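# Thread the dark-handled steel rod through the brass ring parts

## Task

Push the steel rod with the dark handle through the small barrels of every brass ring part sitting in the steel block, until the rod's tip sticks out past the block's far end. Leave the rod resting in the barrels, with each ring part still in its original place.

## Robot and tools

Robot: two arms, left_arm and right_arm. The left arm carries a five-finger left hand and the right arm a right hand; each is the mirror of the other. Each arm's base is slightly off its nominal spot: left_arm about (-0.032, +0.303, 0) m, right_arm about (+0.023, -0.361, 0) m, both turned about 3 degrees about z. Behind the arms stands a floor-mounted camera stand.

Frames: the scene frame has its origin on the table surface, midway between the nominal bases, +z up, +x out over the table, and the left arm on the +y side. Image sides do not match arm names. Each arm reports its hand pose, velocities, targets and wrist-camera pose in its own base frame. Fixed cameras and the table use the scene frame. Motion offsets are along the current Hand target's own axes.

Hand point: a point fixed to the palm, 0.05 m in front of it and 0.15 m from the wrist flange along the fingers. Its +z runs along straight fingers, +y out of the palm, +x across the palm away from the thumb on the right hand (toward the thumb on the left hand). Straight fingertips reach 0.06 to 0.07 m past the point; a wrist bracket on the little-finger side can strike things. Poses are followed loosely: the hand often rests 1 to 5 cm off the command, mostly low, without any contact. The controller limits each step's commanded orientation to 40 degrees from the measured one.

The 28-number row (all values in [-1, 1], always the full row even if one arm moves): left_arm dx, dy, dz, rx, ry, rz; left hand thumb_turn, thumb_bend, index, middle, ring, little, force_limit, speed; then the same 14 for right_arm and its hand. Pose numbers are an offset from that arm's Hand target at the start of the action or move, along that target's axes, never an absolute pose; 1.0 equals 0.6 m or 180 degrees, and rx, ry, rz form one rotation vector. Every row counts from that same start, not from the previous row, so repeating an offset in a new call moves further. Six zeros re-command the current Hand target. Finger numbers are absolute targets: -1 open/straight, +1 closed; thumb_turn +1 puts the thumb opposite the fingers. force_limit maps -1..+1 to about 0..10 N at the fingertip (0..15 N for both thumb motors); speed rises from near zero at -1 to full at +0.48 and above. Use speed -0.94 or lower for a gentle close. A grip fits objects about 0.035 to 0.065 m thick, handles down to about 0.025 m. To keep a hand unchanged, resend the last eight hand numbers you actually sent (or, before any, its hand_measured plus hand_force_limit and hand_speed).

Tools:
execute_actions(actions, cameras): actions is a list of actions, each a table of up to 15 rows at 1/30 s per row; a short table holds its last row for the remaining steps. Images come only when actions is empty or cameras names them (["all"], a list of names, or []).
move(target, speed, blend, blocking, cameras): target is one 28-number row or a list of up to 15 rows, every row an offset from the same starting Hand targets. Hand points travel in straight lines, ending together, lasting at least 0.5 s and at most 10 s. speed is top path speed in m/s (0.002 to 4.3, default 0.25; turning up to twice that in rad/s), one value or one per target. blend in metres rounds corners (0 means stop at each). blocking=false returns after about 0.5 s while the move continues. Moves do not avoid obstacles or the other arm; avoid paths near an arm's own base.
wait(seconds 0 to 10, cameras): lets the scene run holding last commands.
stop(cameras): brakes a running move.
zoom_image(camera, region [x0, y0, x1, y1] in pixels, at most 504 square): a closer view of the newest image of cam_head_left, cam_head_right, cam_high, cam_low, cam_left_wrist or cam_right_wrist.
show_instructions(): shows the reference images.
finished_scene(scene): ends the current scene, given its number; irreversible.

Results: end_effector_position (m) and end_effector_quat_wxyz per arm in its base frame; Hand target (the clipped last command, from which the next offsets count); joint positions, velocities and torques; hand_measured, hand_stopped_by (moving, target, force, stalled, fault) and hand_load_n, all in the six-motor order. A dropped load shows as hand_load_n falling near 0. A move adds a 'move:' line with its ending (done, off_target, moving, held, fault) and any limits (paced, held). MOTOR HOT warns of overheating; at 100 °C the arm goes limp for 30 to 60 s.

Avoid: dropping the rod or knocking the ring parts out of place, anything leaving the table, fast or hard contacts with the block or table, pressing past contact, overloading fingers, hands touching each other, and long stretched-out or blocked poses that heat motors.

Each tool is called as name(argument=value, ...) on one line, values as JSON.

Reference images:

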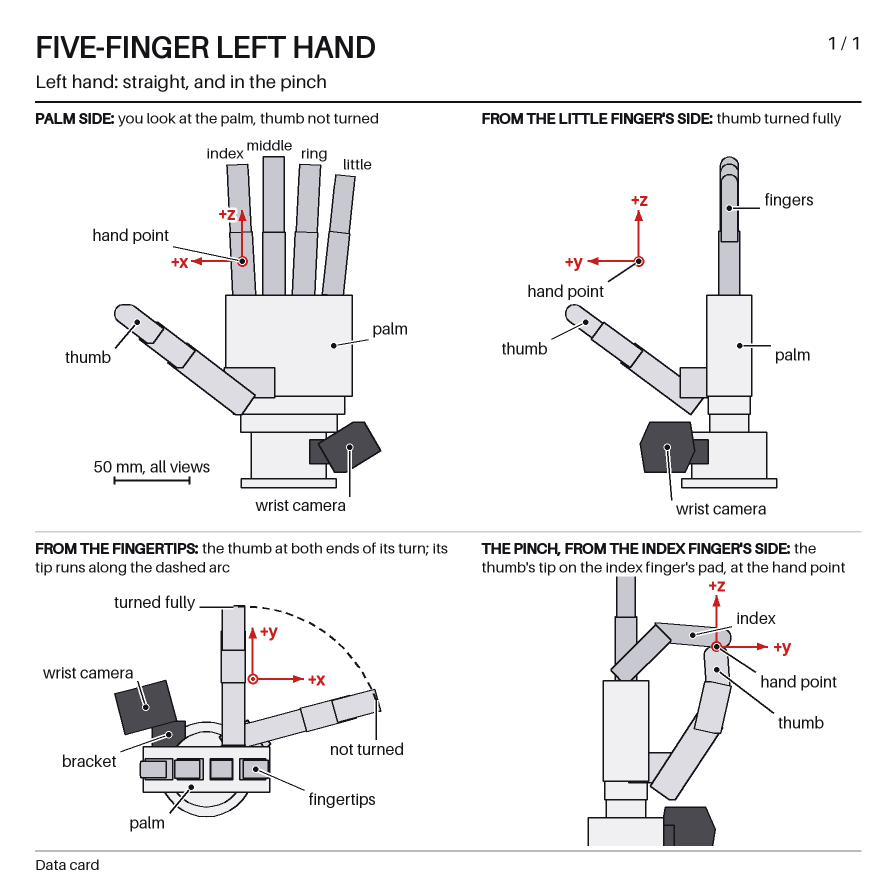

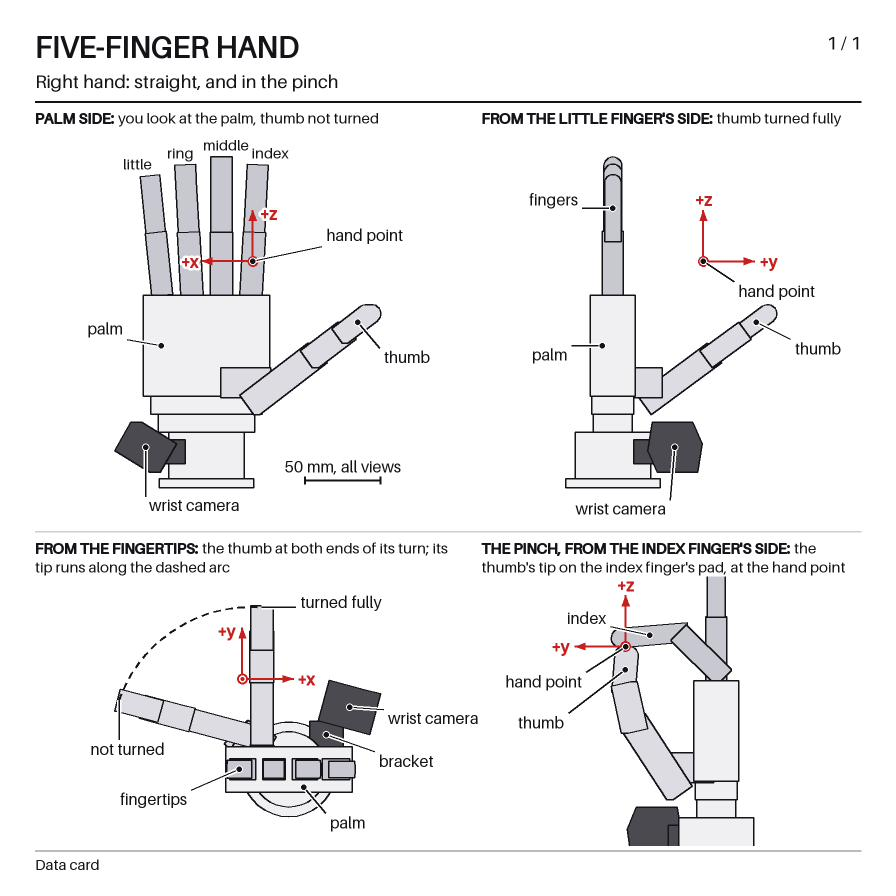

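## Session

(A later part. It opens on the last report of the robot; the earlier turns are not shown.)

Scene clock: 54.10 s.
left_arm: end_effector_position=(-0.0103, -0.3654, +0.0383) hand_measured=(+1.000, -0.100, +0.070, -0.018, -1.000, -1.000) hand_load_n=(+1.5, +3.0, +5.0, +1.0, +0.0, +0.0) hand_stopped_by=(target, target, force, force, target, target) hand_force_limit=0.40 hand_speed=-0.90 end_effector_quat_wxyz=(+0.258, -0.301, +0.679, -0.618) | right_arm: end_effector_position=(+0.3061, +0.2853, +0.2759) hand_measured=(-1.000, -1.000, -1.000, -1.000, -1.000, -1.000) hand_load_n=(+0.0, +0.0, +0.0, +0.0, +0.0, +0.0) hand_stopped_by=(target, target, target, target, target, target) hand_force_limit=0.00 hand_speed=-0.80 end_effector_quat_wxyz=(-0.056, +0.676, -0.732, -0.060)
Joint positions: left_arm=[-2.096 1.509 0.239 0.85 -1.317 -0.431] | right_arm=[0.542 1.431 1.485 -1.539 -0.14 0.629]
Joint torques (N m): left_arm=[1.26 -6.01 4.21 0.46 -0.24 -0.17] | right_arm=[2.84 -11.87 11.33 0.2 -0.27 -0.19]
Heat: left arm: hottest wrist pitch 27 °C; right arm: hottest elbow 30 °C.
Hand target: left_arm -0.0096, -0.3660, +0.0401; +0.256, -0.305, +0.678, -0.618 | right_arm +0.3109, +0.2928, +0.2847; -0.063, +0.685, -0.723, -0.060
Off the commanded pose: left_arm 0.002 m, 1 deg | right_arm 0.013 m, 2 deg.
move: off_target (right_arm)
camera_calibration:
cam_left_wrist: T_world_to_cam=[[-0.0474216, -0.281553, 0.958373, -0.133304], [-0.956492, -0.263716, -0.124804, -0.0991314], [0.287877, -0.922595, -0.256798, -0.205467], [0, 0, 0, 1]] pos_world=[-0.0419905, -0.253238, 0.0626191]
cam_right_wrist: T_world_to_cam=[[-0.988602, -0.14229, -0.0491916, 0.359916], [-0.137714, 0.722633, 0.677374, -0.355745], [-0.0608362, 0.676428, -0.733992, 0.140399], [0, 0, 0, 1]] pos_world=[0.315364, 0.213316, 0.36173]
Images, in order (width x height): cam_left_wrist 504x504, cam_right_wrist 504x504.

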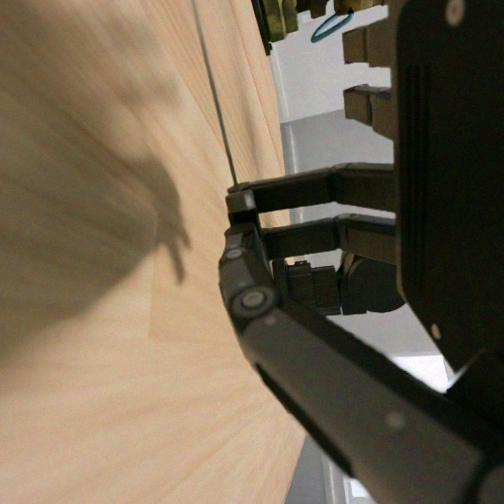

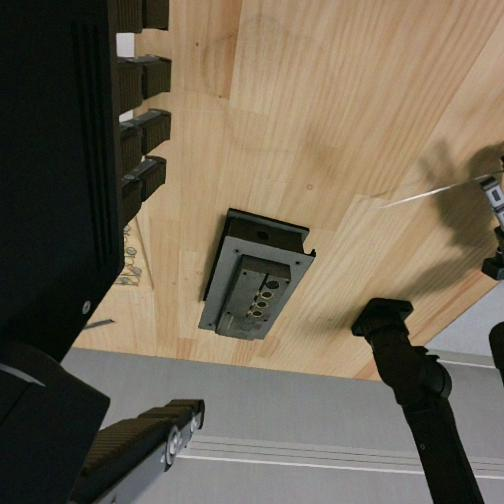

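move(target=[[0,-0.06,0,0,0,0,1,-0.1,0.34,0.4,-1,-1,0.2,-0.92,0,0,0,0,0,0,-1,-1,-1,-1,-1,-1,0,-0.8]], speed=0.08, cameras=["cam_left_wrist","cam_right_wrist","cam_head_left"])

zoom_image(camera="cam_left_wrist", region=[120, 80, 320, 300])

zoom_image(camera="cam_right_wrist", region=[344, 100, 504, 260])

Scene clock: 55.83 s.
left_arm: end_effector_position=(-0.0063, -0.3604, +0.0684) hand_measured=(+1.000, -0.100, +0.070, +0.054, -1.000, -1.000) hand_load_n=(+5.5, +3.0, +4.0, +6.0, +0.0, +0.0) hand_stopped_by=(target, target, force, force, target, target) hand_force_limit=0.20 hand_speed=-0.92 end_effector_quat_wxyz=(+0.261, -0.293, +0.684, -0.615) | right_arm: end_effector_position=(+0.3061, +0.2853, +0.2759) hand_measured=(-1.000, -1.000, -1.000, -1.000, -1.000, -1.000) hand_load_n=(+0.0, +0.0, +0.0, +0.0, +0.0, +0.0) hand_stopped_by=(target, target, target, target, target, target) hand_force_limit=0.00 hand_speed=-0.80 end_effector_quat_wxyz=(-0.056, +0.676, -0.732, -0.060)
Joint positions: left_arm=[-2.089 1.309 0.239 0.657 -1.303 -0.405] | right_arm=[0.542 1.431 1.485 -1.539 -0.14 0.629]
Joint torques (N m): left_arm=[2.02 -4.78 6.98 0.46 -0.23 -0.17] | right_arm=[2.73 -11.93 11.33 0.16 -0.28 -0.19]
Heat: left arm: hottest wrist pitch 27 °C; right arm: hottest elbow 30 °C.
Hand target: left_arm -0.0062, -0.3677, +0.0758; +0.256, -0.305, +0.678, -0.618 | right_arm +0.3109, +0.2928, +0.2847; -0.063, +0.685, -0.723, -0.060
Off the commanded pose: left_arm 0.010 m, 2 deg | right_arm 0.013 m, 2 deg.
move: off_target (right_arm)
camera_calibration:
cam_left_wrist: T_world_to_cam=[[-0.059317, -0.296241, 0.95327, -0.165507], [-0.957577, -0.252893, -0.138175, -0.0854772], [0.282008, -0.921025, -0.268673, -0.192903], [0, 0, 0, 1]] pos_world=[-0.0372681, -0.248315, 0.094134]
cam_right_wrist: T_world_to_cam=[[-0.988602, -0.14229, -0.0491916, 0.359916], [-0.137714, 0.722633, 0.677374, -0.355745], [-0.0608362, 0.676428, -0.733992, 0.140399], [0, 0, 0, 1]] pos_world=[0.315364, 0.213316, 0.36173]
Images, in order (width x height): cam_head_left 504x504, cam_left_wrist 504x504, cam_right_wrist 504x504.

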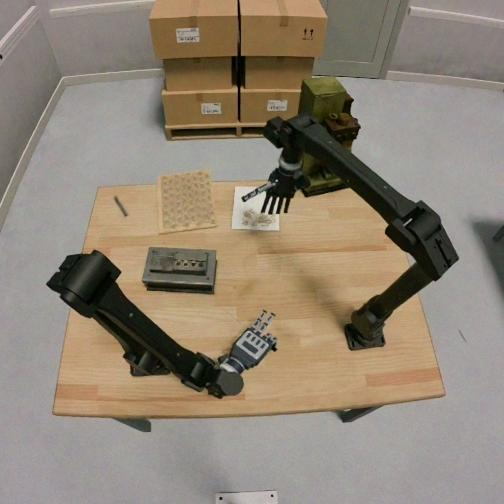

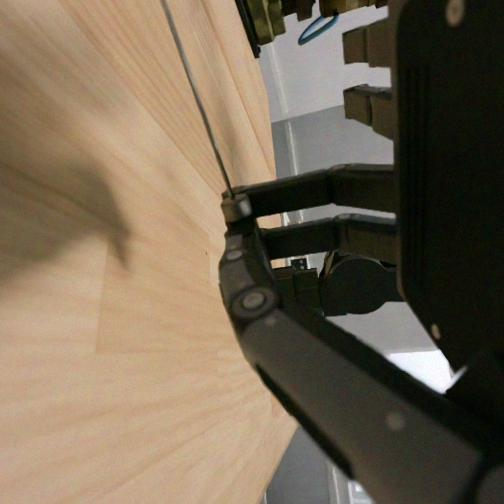

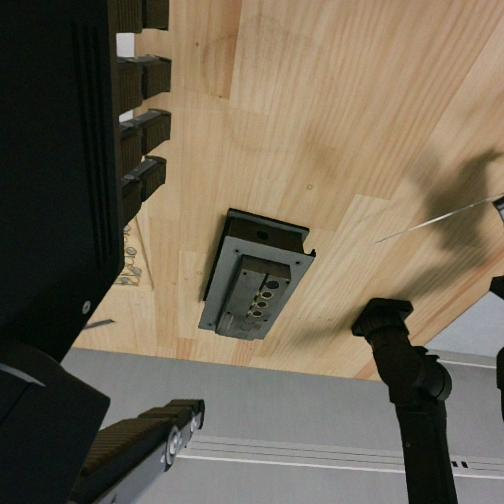

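Scaled by 2.291 from the camera's 504x504 image, which has a finer 720x720 frame.

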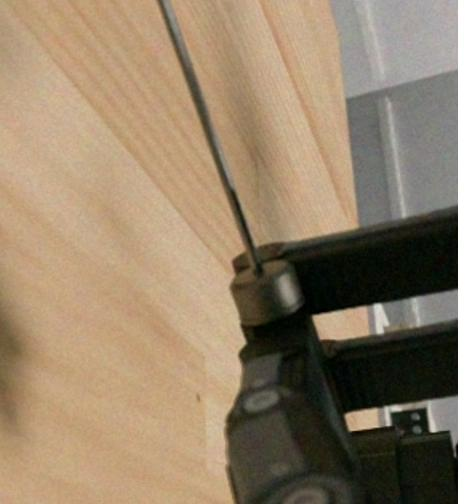

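Scaled by 3.150 from the camera's 504x504 image, which has a finer 720x720 frame.

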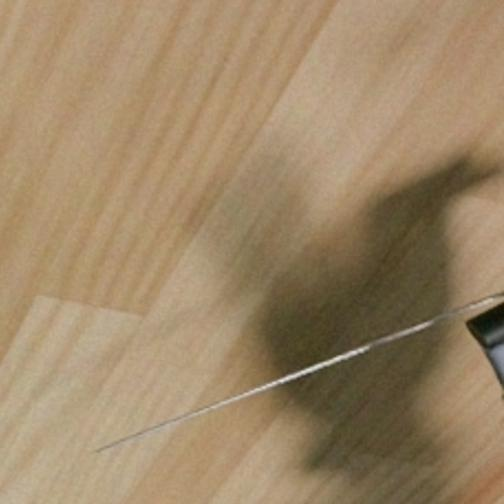

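move(target=[[-0.1792,-0.1423,0.355,-0.0232,-0.1966,-0.0031,1,-0.1,0.34,0.4,-1,-1,0.2,-0.92,0,0,0,0,0,0,-1,-1,-1,-1,-1,-1,0,-0.8]], speed=0.12, cameras=["all"])

zoom_image(camera="cam_right_wrist", region=[180, 120, 380, 340])

zoom_image(camera="cam_head_left", region=[165, 240, 255, 290])

zoom_image(camera="cam_head_right", region=[165, 240, 255, 290])

zoom_image(camera="cam_left_wrist", region=[120, 80, 320, 300])

Scene clock: 61.77 s.
left_arm: end_effector_position=(+0.2229, -0.4266, +0.1280) hand_measured=(+1.000, -0.100, +0.070, +0.054, -1.000, -1.000) hand_load_n=(+5.5, +3.0, +4.0, +6.0, -0.5, +0.0) hand_stopped_by=(target, target, force, force, target, target) hand_force_limit=0.20 hand_speed=-0.92 end_effector_quat_wxyz=(+0.436, -0.482, +0.596, -0.471) | right_arm: end_effector_position=(+0.3061, +0.2853, +0.2759) hand_measured=(-1.000, -1.000, -1.000, -1.000, -1.000, -1.000) hand_load_n=(+0.0, +0.0, +0.0, +0.0, +0.0, +0.0) hand_stopped_by=(target, target, target, target, target, target) hand_force_limit=0.00 hand_speed=-0.80 end_effector_quat_wxyz=(-0.056, +0.676, -0.732, -0.060)
Joint positions: left_arm=[-1.441 1.409 0.692 0.134 -1.247 -0.492] | right_arm=[0.542 1.431 1.485 -1.539 -0.14 0.629]
Joint torques (N m): left_arm=[1.79 -6.65 10.76 0.46 -0.58 -0.2] | right_arm=[2.84 -12.1 11.37 0.16 -0.29 -0.17]
Heat: left arm: hottest wrist pitch 27 °C; right arm: hottest elbow 30 °C.
Hand target: left_arm +0.2298, -0.4387, +0.1350; +0.436, -0.491, +0.588, -0.473 | right_arm +0.3109, +0.2928, +0.2847; -0.063, +0.685, -0.723, -0.060
Off the commanded pose: left_arm 0.016 m, 1 deg | right_arm 0.013 m, 2 deg.
move: off_target (left_arm, right_arm)
camera_calibration:
cam_left_wrist: T_world_to_cam=[[0.175991, -0.351433, 0.919523, -0.300066], [-0.647939, -0.744578, -0.16056, -0.150378], [0.741082, -0.567537, -0.358746, -0.242534], [0, 0, 0, 1]] pos_world=[0.13511, -0.355068, 0.164764]
cam_right_wrist: T_world_to_cam=[[-0.988602, -0.14229, -0.0491916, 0.359916], [-0.137714, 0.722633, 0.677374, -0.355745], [-0.0608362, 0.676428, -0.733992, 0.140399], [0, 0, 0, 1]] pos_world=[0.315364, 0.213316, 0.36173]

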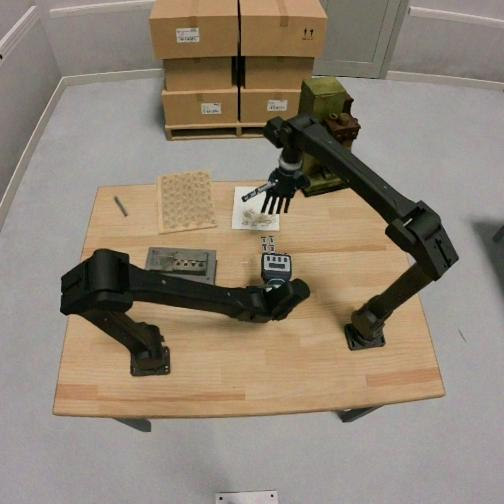

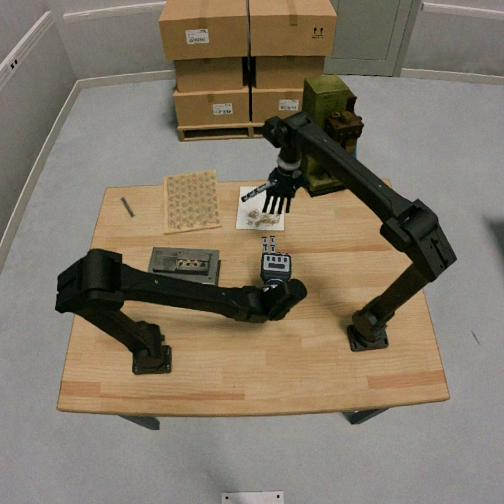

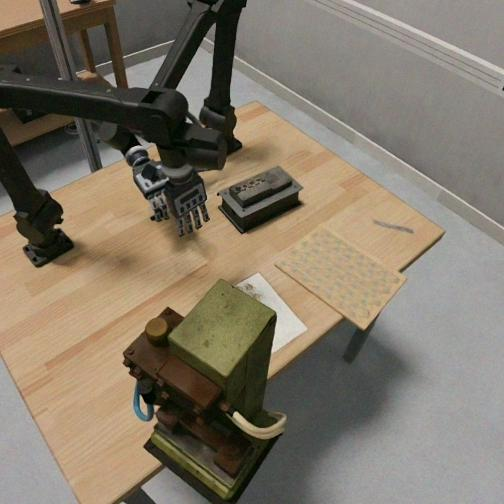

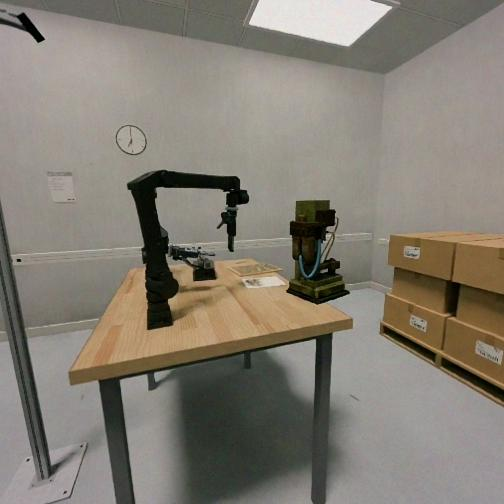

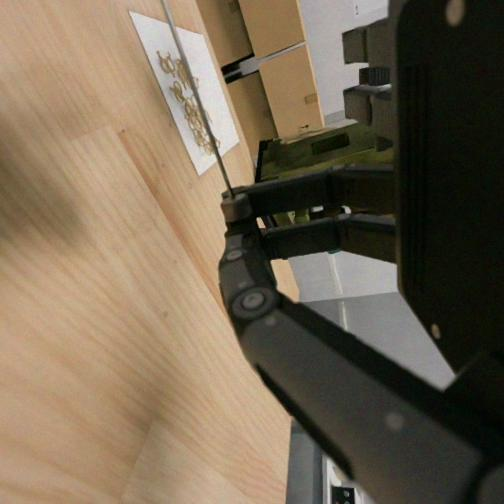

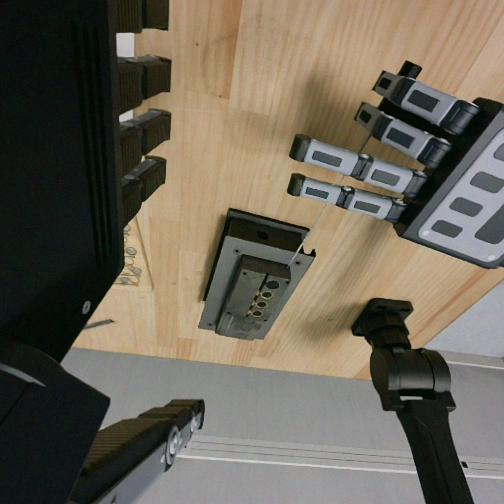

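Scaled by 2.291 from the camera's 504x504 image, which has a finer 720x720 frame.

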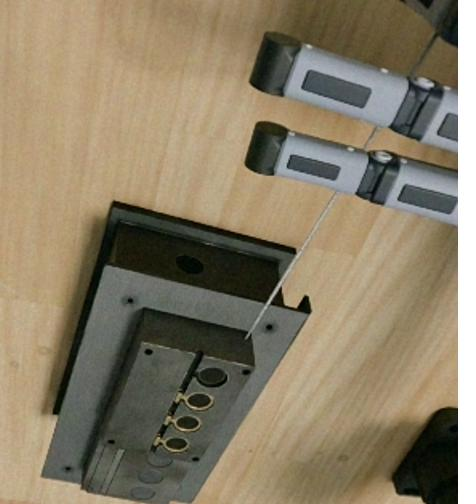

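Scaled by 5.600 from the camera's 504x504 image, which has a finer 720x720 frame.

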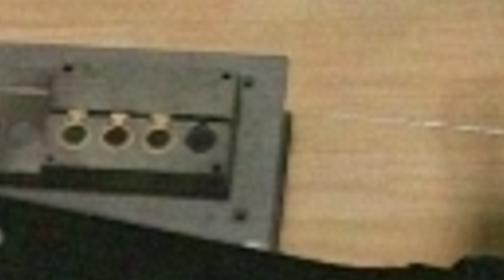

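Scaled by 5.600 from the camera's 504x504 image, which has a finer 720x720 frame.

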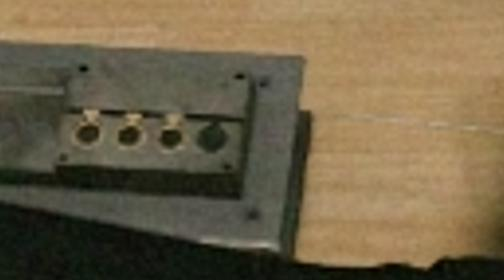

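Scaled by 2.291 from the camera's 504x504 image, which has a finer 720x720 frame.

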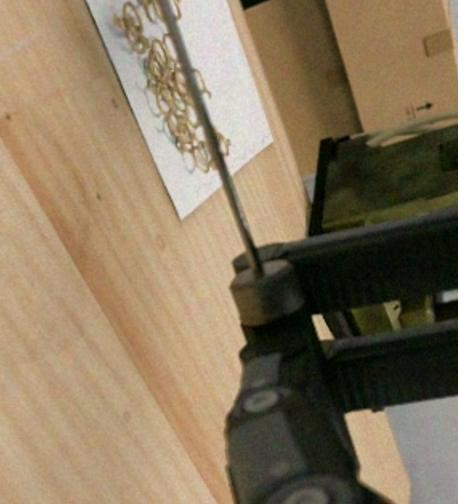

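zoom_image(camera="cam_head_left", region=[170, 245, 230, 275])

zoom_image(camera="cam_head_right", region=[170, 245, 230, 275])

zoom_image(camera="cam_right_wrist", region=[235, 250, 305, 330])

Scaled by 8.400 from the camera's 504x504 image, which has a finer 720x720 frame.

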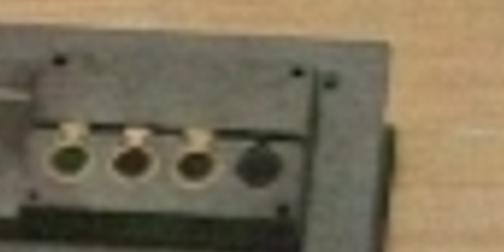

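Scaled by 8.400 from the camera's 504x504 image, which has a finer 720x720 frame.

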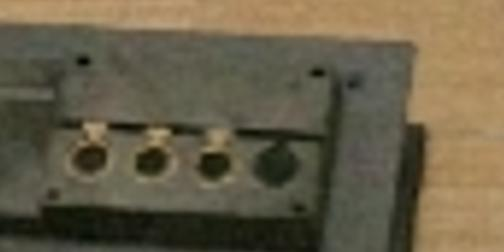

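Scaled by 6.300 from the camera's 504x504 image, which has a finer 720x720 frame.

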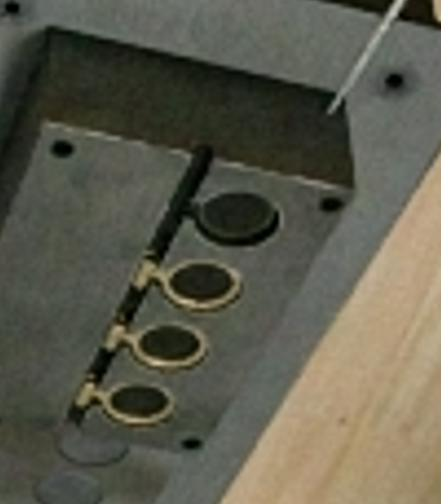

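move(target=[[-0.0377,0.012,0.0377,0,-0.0169,0.006,1,-0.1,0.34,0.4,-1,-1,0.2,-0.92,0,0,0,0,0,0,-1,-1,-1,-1,-1,-1,0,-0.8]], speed=0.08, cameras=["cam_right_wrist","cam_head_left","cam_head_right"])

zoom_image(camera="cam_right_wrist", region=[230, 190, 330, 330])

zoom_image(camera="cam_head_left", region=[170, 240, 250, 280])

zoom_image(camera="cam_head_right", region=[170, 240, 250, 280])

Scene clock: 64.90 s.
left_arm: end_effector_position=(+0.2475, -0.4136, +0.1249) hand_measured=(+1.000, -0.100, +0.070, +0.054, -1.000, -1.000) hand_load_n=(+6.0, +3.0, +4.0, +6.0, +0.0, +0.0) hand_stopped_by=(target, target, force, force, target, target) hand_force_limit=0.20 hand_speed=-0.92 end_effector_quat_wxyz=(+0.453, -0.495, +0.585, -0.456) | right_arm: end_effector_position=(+0.3061, +0.2853, +0.2759) hand_measured=(-1.000, -1.000, -1.000, -1.000, -1.000, -1.000) hand_load_n=(+0.0, +0.0, +0.0, +0.0, +0.0, +0.0) hand_stopped_by=(target, target, target, target, target, target) hand_force_limit=0.00 hand_speed=-0.80 end_effector_quat_wxyz=(-0.056, +0.676, -0.732, -0.060)
Joint positions: left_arm=[-1.383 1.419 0.692 0.145 -1.247 -0.479] | right_arm=[0.542 1.431 1.485 -1.539 -0.14 0.629]
Joint torques (N m): left_arm=[1.79 -6.77 8.95 1.54 -0.52 0.03] | right_arm=[2.67 -12.1 11.37 0.18 -0.29 -0.19]
Heat: left arm: hottest wrist pitch 27 °C; right arm: hottest elbow 30 °C.
Hand target: left_arm +0.2539, -0.4186, +0.1251; +0.456, -0.498, +0.581, -0.455 | right_arm +0.3109, +0.2928, +0.2847; -0.063, +0.685, -0.723, -0.060
Off the commanded pose: left_arm 0.008 m, 1 deg | right_arm 0.013 m, 2 deg.
move: off_target (right_arm)
camera_calibration:
cam_right_wrist: T_world_to_cam=[[-0.988602, -0.14229, -0.0491916, 0.359916], [-0.137714, 0.722633, 0.677374, -0.355745], [-0.0608362, 0.676428, -0.733992, 0.140399], [0, 0, 0, 1]] pos_world=[0.315364, 0.213316, 0.36173]
Images, in order (width x height): cam_head_left 504x504, cam_head_right 504x504, cam_right_wrist 504x504.

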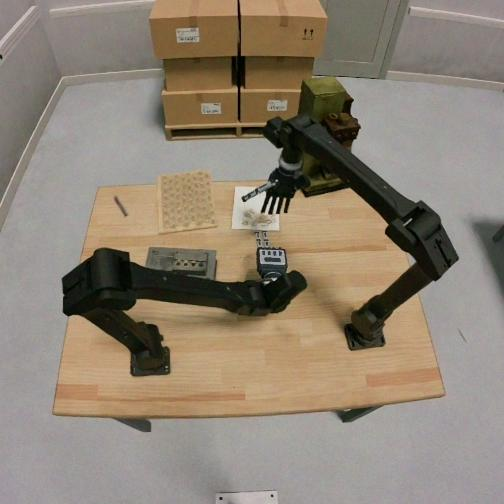

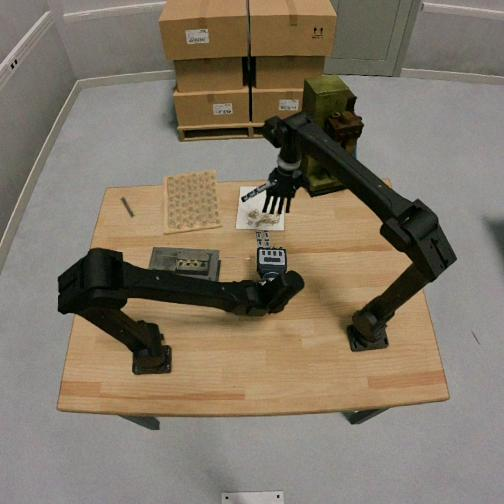

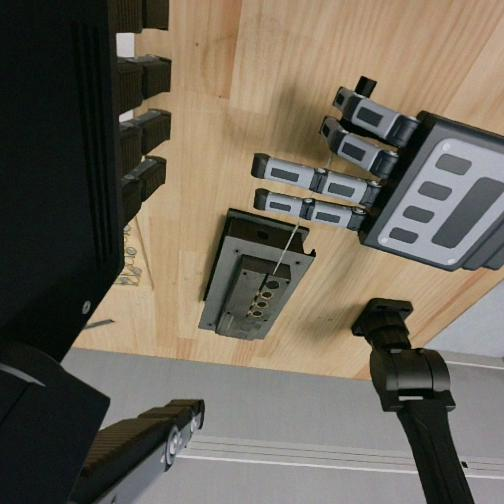

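Scaled by 3.600 from the camera's 504x504 image, which has a finer 720x720 frame.

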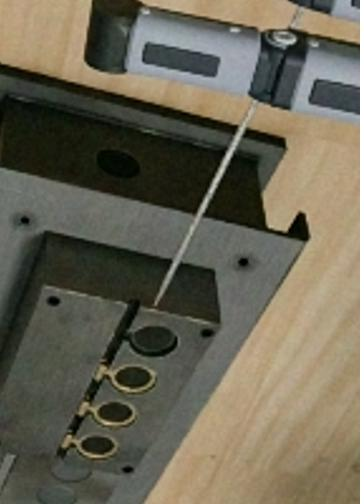

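Scaled by 6.300 from the camera's 504x504 image, which has a finer 720x720 frame.

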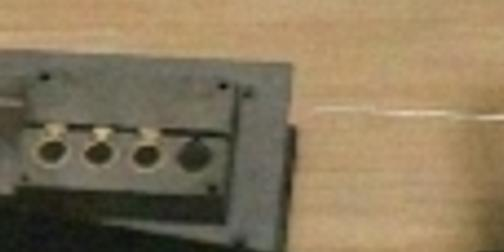

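Scaled by 6.300 from the camera's 504x504 image, which has a finer 720x720 frame.

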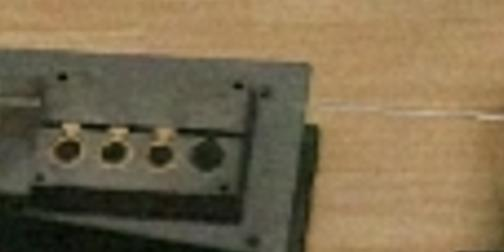

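move(target=[[-0.0485,0.0235,0.004,0,0,0,1,-0.1,0.34,0.4,-1,-1,0.2,-0.92,0,0,0,0,0,0,-1,-1,-1,-1,-1,-1,0,-0.8]], speed=0.06, cameras=["cam_right_wrist","cam_head_left","cam_head_right"])

zoom_image(camera="cam_right_wrist", region=[230, 190, 330, 330])

zoom_image(camera="cam_right_wrist", region=[240, 250, 300, 325])

zoom_image(camera="cam_head_left", region=[170, 240, 250, 280])

zoom_image(camera="cam_head_right", region=[170, 240, 250, 280])

Scene clock: 67.10 s.
left_arm: end_effector_position=(+0.2517, -0.3908, +0.1083) hand_measured=(+1.000, -0.100, +0.070, +0.054, -1.000, -1.000) hand_load_n=(+5.5, +3.0, +4.0, +6.0, -0.5, +0.0) hand_stopped_by=(target, target, force, force, target, target) hand_force_limit=0.20 hand_speed=-0.92 end_effector_quat_wxyz=(+0.456, -0.494, +0.587, -0.452) | right_arm: end_effector_position=(+0.3061, +0.2853, +0.2759) hand_measured=(-1.000, -1.000, -1.000, -1.000, -1.000, -1.000) hand_load_n=(+0.0, -0.5, +0.0, +0.0, +0.0, +0.0) hand_stopped_by=(target, target, target, target, target, target) hand_force_limit=0.00 hand_speed=-0.80 end_effector_quat_wxyz=(-0.056, +0.676, -0.732, -0.060)
Joint positions: left_arm=[-1.361 1.407 0.616 0.235 -1.23 -0.44] | right_arm=[0.542 1.431 1.485 -1.539 -0.14 0.629]
Joint torques (N m): left_arm=[1.85 -8.35 7.2 1.57 -0.34 0.06] | right_arm=[2.67 -12.04 11.33 0.21 -0.28 -0.2]
Heat: left arm: hottest wrist pitch 27 °C; right arm: hottest elbow 30 °C.
Hand target: left_arm +0.2565, -0.3888, +0.1132; +0.455, -0.498, +0.581, -0.456 | right_arm +0.3109, +0.2928, +0.2847; -0.063, +0.685, -0.723, -0.060
Off the commanded pose: left_arm 0.007 m, 1 deg | right_arm 0.013 m, 2 deg.
move: off_target (right_arm)
camera_calibration:
cam_right_wrist: T_world_to_cam=[[-0.988602, -0.14229, -0.0491916, 0.359916], [-0.137714, 0.722633, 0.677374, -0.355745], [-0.0608362, 0.676428, -0.733992, 0.140399], [0, 0, 0, 1]] pos_world=[0.315364, 0.213316, 0.36173]
Images, in order (width x height): cam_head_left 504x504, cam_head_right 504x504, cam_right_wrist 504x504.

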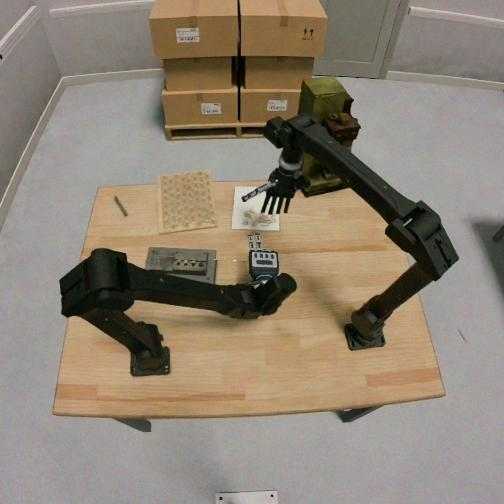

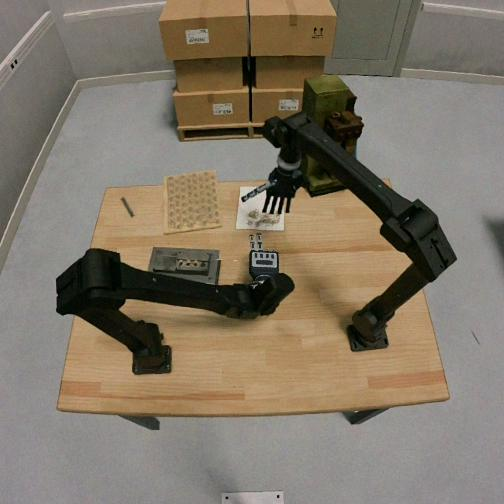

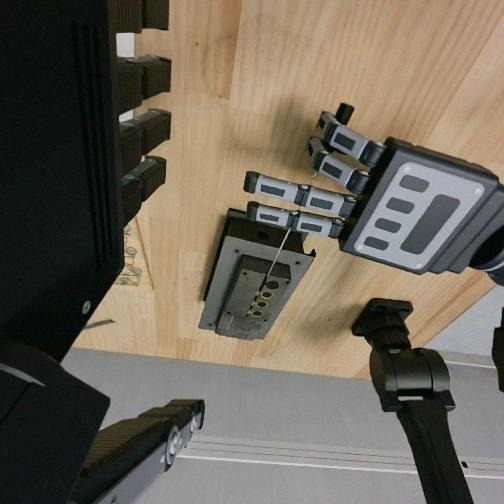

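Scaled by 3.600 from the camera's 504x504 image, which has a finer 720x720 frame.

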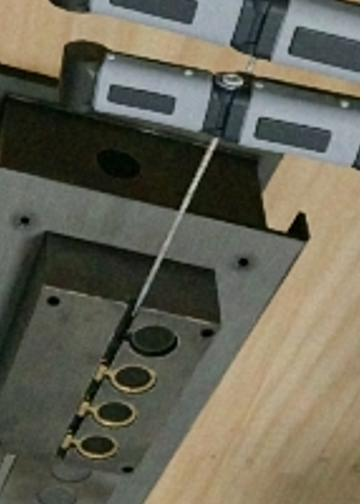

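Scaled by 6.720 from the camera's 504x504 image, which has a finer 720x720 frame.

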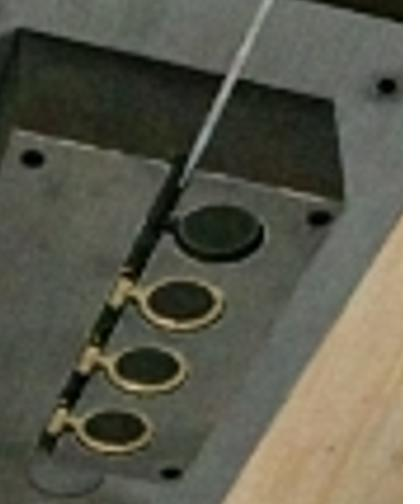

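Scaled by 6.300 from the camera's 504x504 image, which has a finer 720x720 frame.

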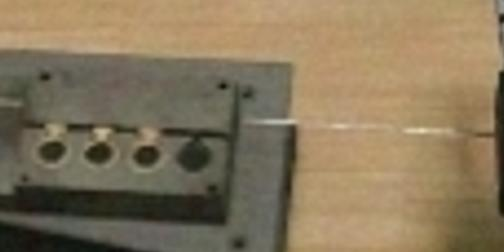

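Scaled by 6.300 from the camera's 504x504 image, which has a finer 720x720 frame.

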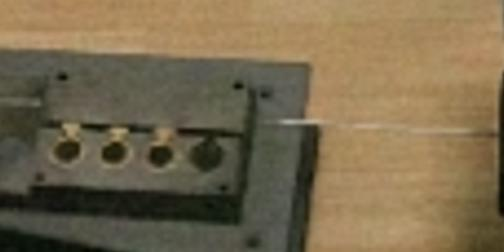

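zoom_image(camera="cam_right_wrist", region=[250, 260, 280, 295])

zoom_image(camera="cam_head_left", region=[190, 245, 220, 270])

zoom_image(camera="cam_head_right", region=[190, 245, 220, 270])

Scaled by 14.400 from the camera's 504x504 image, which has a finer 720x720 frame.

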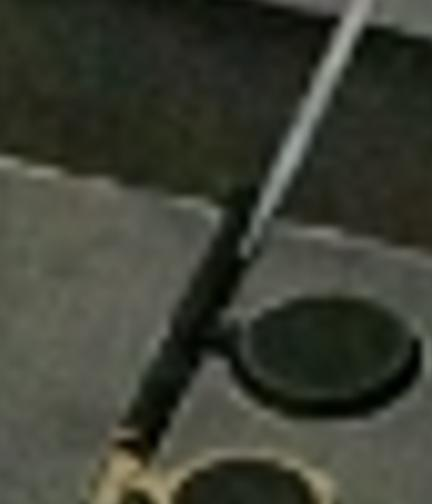

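Scaled by 16.800 from the camera's 504x504 image, which has a finer 720x720 frame.

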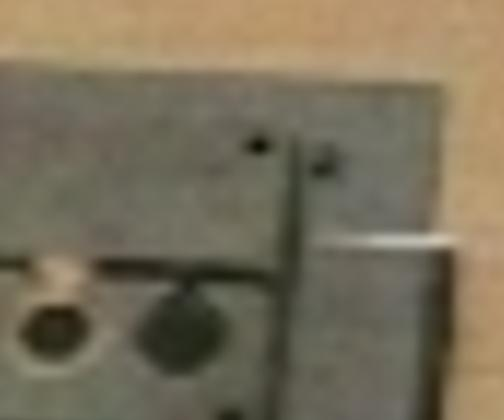

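Scaled by 16.800 from the camera's 504x504 image, which has a finer 720x720 frame.

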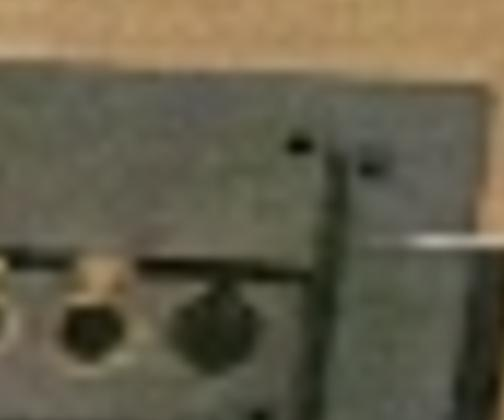

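move(target=[[-0.0215,0.002,-0.0015,0,0,0,1,-0.1,0.34,0.4,-1,-1,0.2,-0.92,0,0,0,0,0,0,-1,-1,-1,-1,-1,-1,0,-0.8]], speed=0.05, cameras=["cam_right_wrist","cam_head_left","cam_head_right"])

zoom_image(camera="cam_right_wrist", region=[250, 260, 280, 295])

zoom_image(camera="cam_head_left", region=[190, 245, 220, 270])

zoom_image(camera="cam_head_right", region=[190, 245, 220, 270])

zoom_image(camera="cam_right_wrist", region=[230, 190, 330, 330])

Scene clock: 83.63 s.
left_arm: end_effector_position=(+0.2517, -0.3778, +0.1079) hand_measured=(+1.000, -0.100, +0.070, +0.054, -1.000, -1.000) hand_load_n=(+5.5, +3.0, +4.0, +6.0, +0.0, +0.0) hand_stopped_by=(target, target, force, force, target, target) hand_force_limit=0.20 hand_speed=-0.92 end_effector_quat_wxyz=(+0.456, -0.493, +0.587, -0.452) | right_arm: end_effector_position=(+0.3061, +0.2853, +0.2759) hand_measured=(-1.000, -1.000, -1.000, -1.000, -1.000, -1.000) hand_load_n=(+0.0, +0.0, +0.0, +0.0, +0.0, +0.0) hand_stopped_by=(target, target, target, target, target, target) hand_force_limit=0.00 hand_speed=-0.80 end_effector_quat_wxyz=(-0.056, +0.676, -0.732, -0.060)
Joint positions: left_arm=[-1.353 1.376 0.581 0.249 -1.223 -0.428] | right_arm=[0.542 1.431 1.485 -1.539 -0.14 0.629]
Joint torques (N m): left_arm=[1.96 -7.88 7.23 1.47 -0.34 0.02] | right_arm=[2.84 -11.87 11.37 0.18 -0.29 -0.18]
Heat: left arm: hottest wrist pitch 27 °C; right arm: hottest elbow 31 °C.
Hand target: left_arm +0.2566, -0.3757, +0.1130; +0.455, -0.498, +0.581, -0.455 | right_arm +0.3109, +0.2928, +0.2847; -0.063, +0.685, -0.723, -0.060
Off the commanded pose: left_arm 0.007 m, 1 deg | right_arm 0.013 m, 2 deg.
move: off_target (right_arm)
camera_calibration:
cam_right_wrist: T_world_to_cam=[[-0.988602, -0.14229, -0.0491916, 0.359916], [-0.137714, 0.722633, 0.677374, -0.355745], [-0.0608362, 0.676428, -0.733992, 0.140399], [0, 0, 0, 1]] pos_world=[0.315364, 0.213316, 0.36173]
Images, in order (width x height): cam_head_left 504x504, cam_head_right 504x504, cam_right_wrist 504x504.

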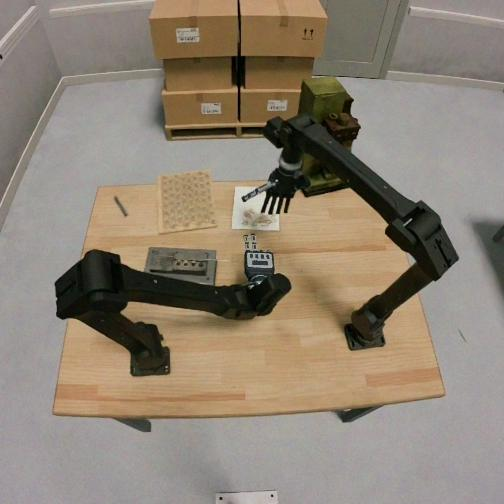

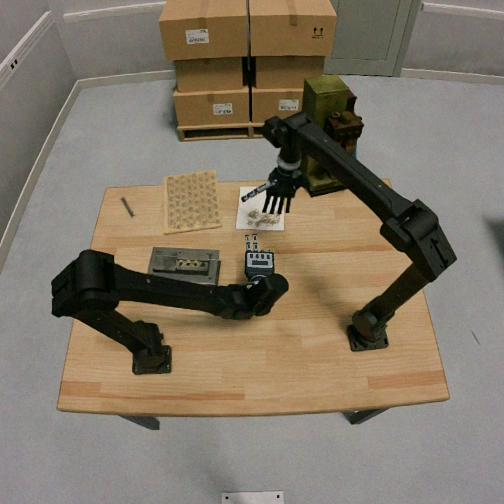

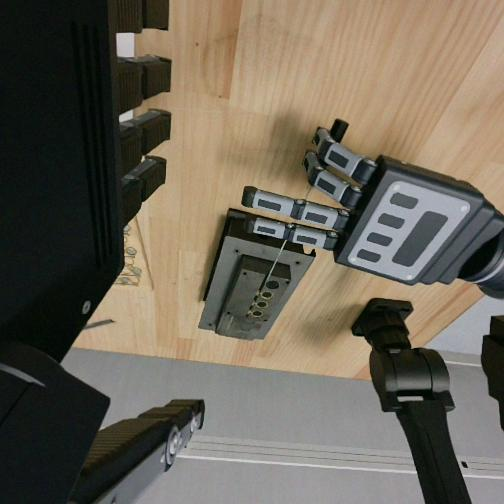

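Scaled by 14.400 from the camera's 504x504 image, which has a finer 720x720 frame.

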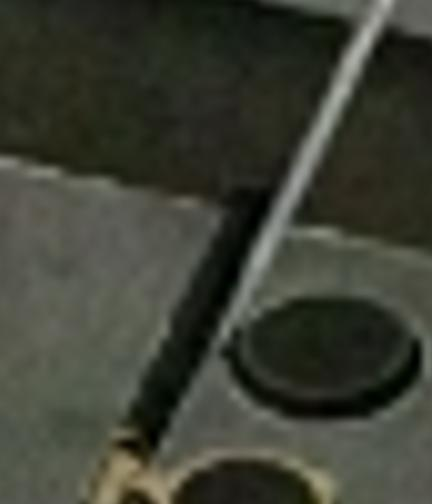

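Scaled by 16.800 from the camera's 504x504 image, which has a finer 720x720 frame.

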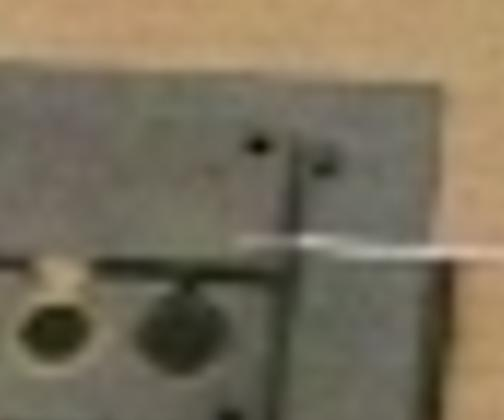

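Scaled by 16.800 from the camera's 504x504 image, which has a finer 720x720 frame.

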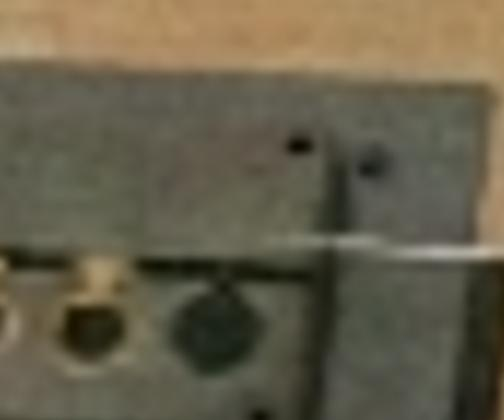

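Scaled by 3.600 from the camera's 504x504 image, which has a finer 720x720 frame.

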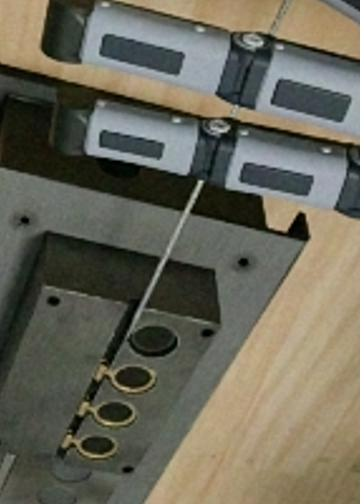

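move(target=[[0.0013,0.0164,0.0029,0,0,0,1,-0.1,0.34,0.4,-1,-1,0.2,-0.92,0,0,0,0,0,0,-1,-1,-1,-1,-1,-1,0,-0.8]], speed=0.04, cameras=["cam_right_wrist","cam_head_left","cam_head_right"])

zoom_image(camera="cam_right_wrist", region=[250, 260, 280, 295])

zoom_image(camera="cam_head_left", region=[190, 245, 220, 270])

zoom_image(camera="cam_head_right", region=[190, 245, 220, 270])

zoom_image(camera="cam_right_wrist", region=[230, 190, 330, 330])

Scene clock: 85.23 s.
left_arm: end_effector_position=(+0.2518, -0.3783, +0.1087) hand_measured=(+1.000, -0.100, +0.070, +0.054, -1.000, -1.000) hand_load_n=(+5.5, +3.5, +4.0, +6.0, +0.0, +0.0) hand_stopped_by=(target, target, force, force, target, target) hand_force_limit=0.20 hand_speed=-0.92 end_effector_quat_wxyz=(+0.451, -0.498, +0.581, -0.460) | right_arm: end_effector_position=(+0.3061, +0.2853, +0.2759) hand_measured=(-1.000, -1.000, -1.000, -1.000, -1.000, -1.000) hand_load_n=(+0.0, +0.0, +0.0, +0.0, +0.0, +0.0) hand_stopped_by=(target, target, target, target, target, target) hand_force_limit=0.00 hand_speed=-0.80 end_effector_quat_wxyz=(-0.056, +0.676, -0.732, -0.060)
Joint positions: left_arm=[-1.353 1.376 0.57 0.286 -1.223 -0.427] | right_arm=[0.542 1.431 1.485 -1.539 -0.14 0.629]
Joint torques (N m): left_arm=[1.96 -6.01 7.13 1.57 -0.32 0.01] | right_arm=[2.55 -12.1 11.29 0.21 -0.29 -0.17]
Heat: left arm: hottest wrist pitch 27 °C; right arm: hottest elbow 31 °C.
Hand target: left_arm +0.2566, -0.3757, +0.1030; +0.455, -0.498, +0.581, -0.455 | right_arm +0.3109, +0.2928, +0.2847; -0.063, +0.685, -0.723, -0.060
Off the commanded pose: left_arm 0.008 m, 1 deg | right_arm 0.013 m, 2 deg.
move: off_target (right_arm)
camera_calibration:
cam_right_wrist: T_world_to_cam=[[-0.988602, -0.14229, -0.0491916, 0.359916], [-0.137714, 0.722633, 0.677374, -0.355745], [-0.0608362, 0.676428, -0.733992, 0.140399], [0, 0, 0, 1]] pos_world=[0.315364, 0.213316, 0.36173]
Images, in order (width x height): cam_head_left 504x504, cam_head_right 504x504, cam_right_wrist 504x504.

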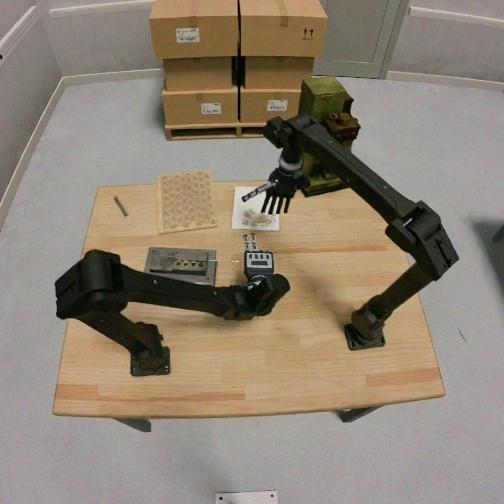

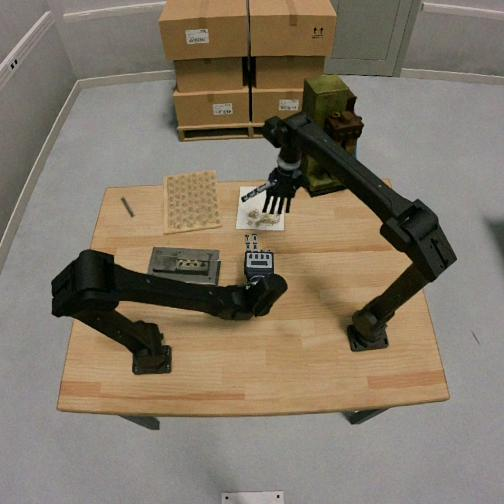

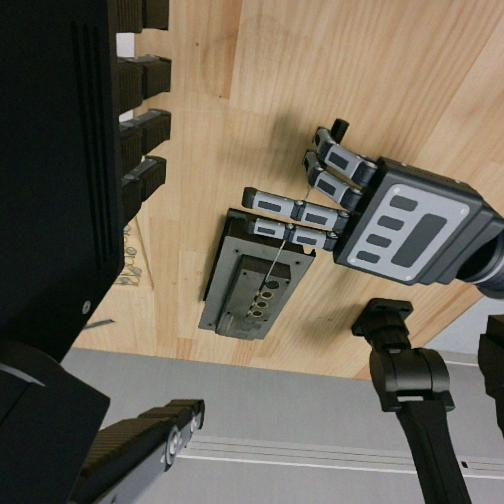

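Scaled by 14.400 from the camera's 504x504 image, which has a finer 720x720 frame.

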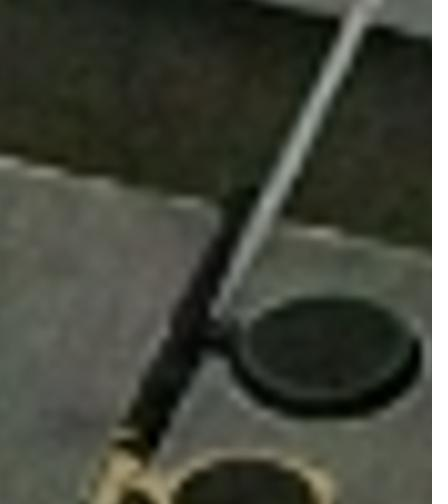

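Scaled by 16.800 from the camera's 504x504 image, which has a finer 720x720 frame.

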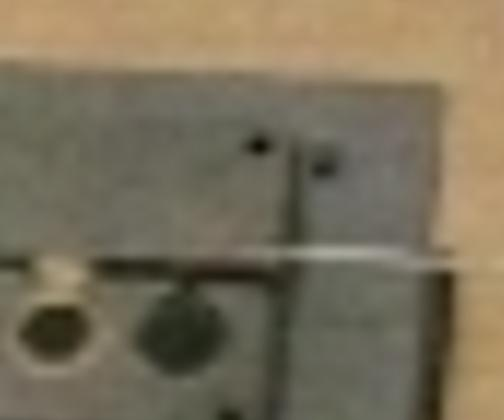

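Scaled by 16.800 from the camera's 504x504 image, which has a finer 720x720 frame.

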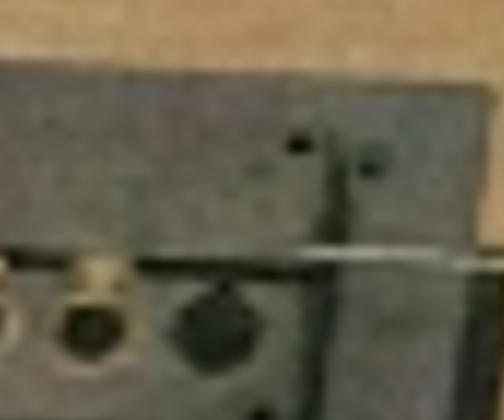

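Scaled by 3.600 from the camera's 504x504 image, which has a finer 720x720 frame.

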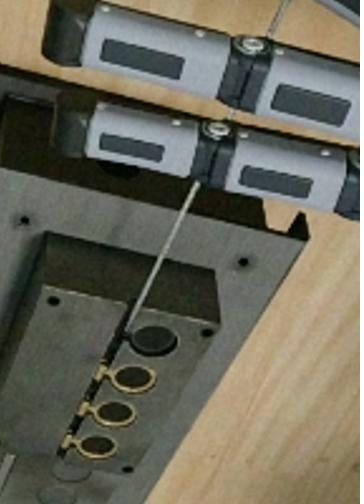

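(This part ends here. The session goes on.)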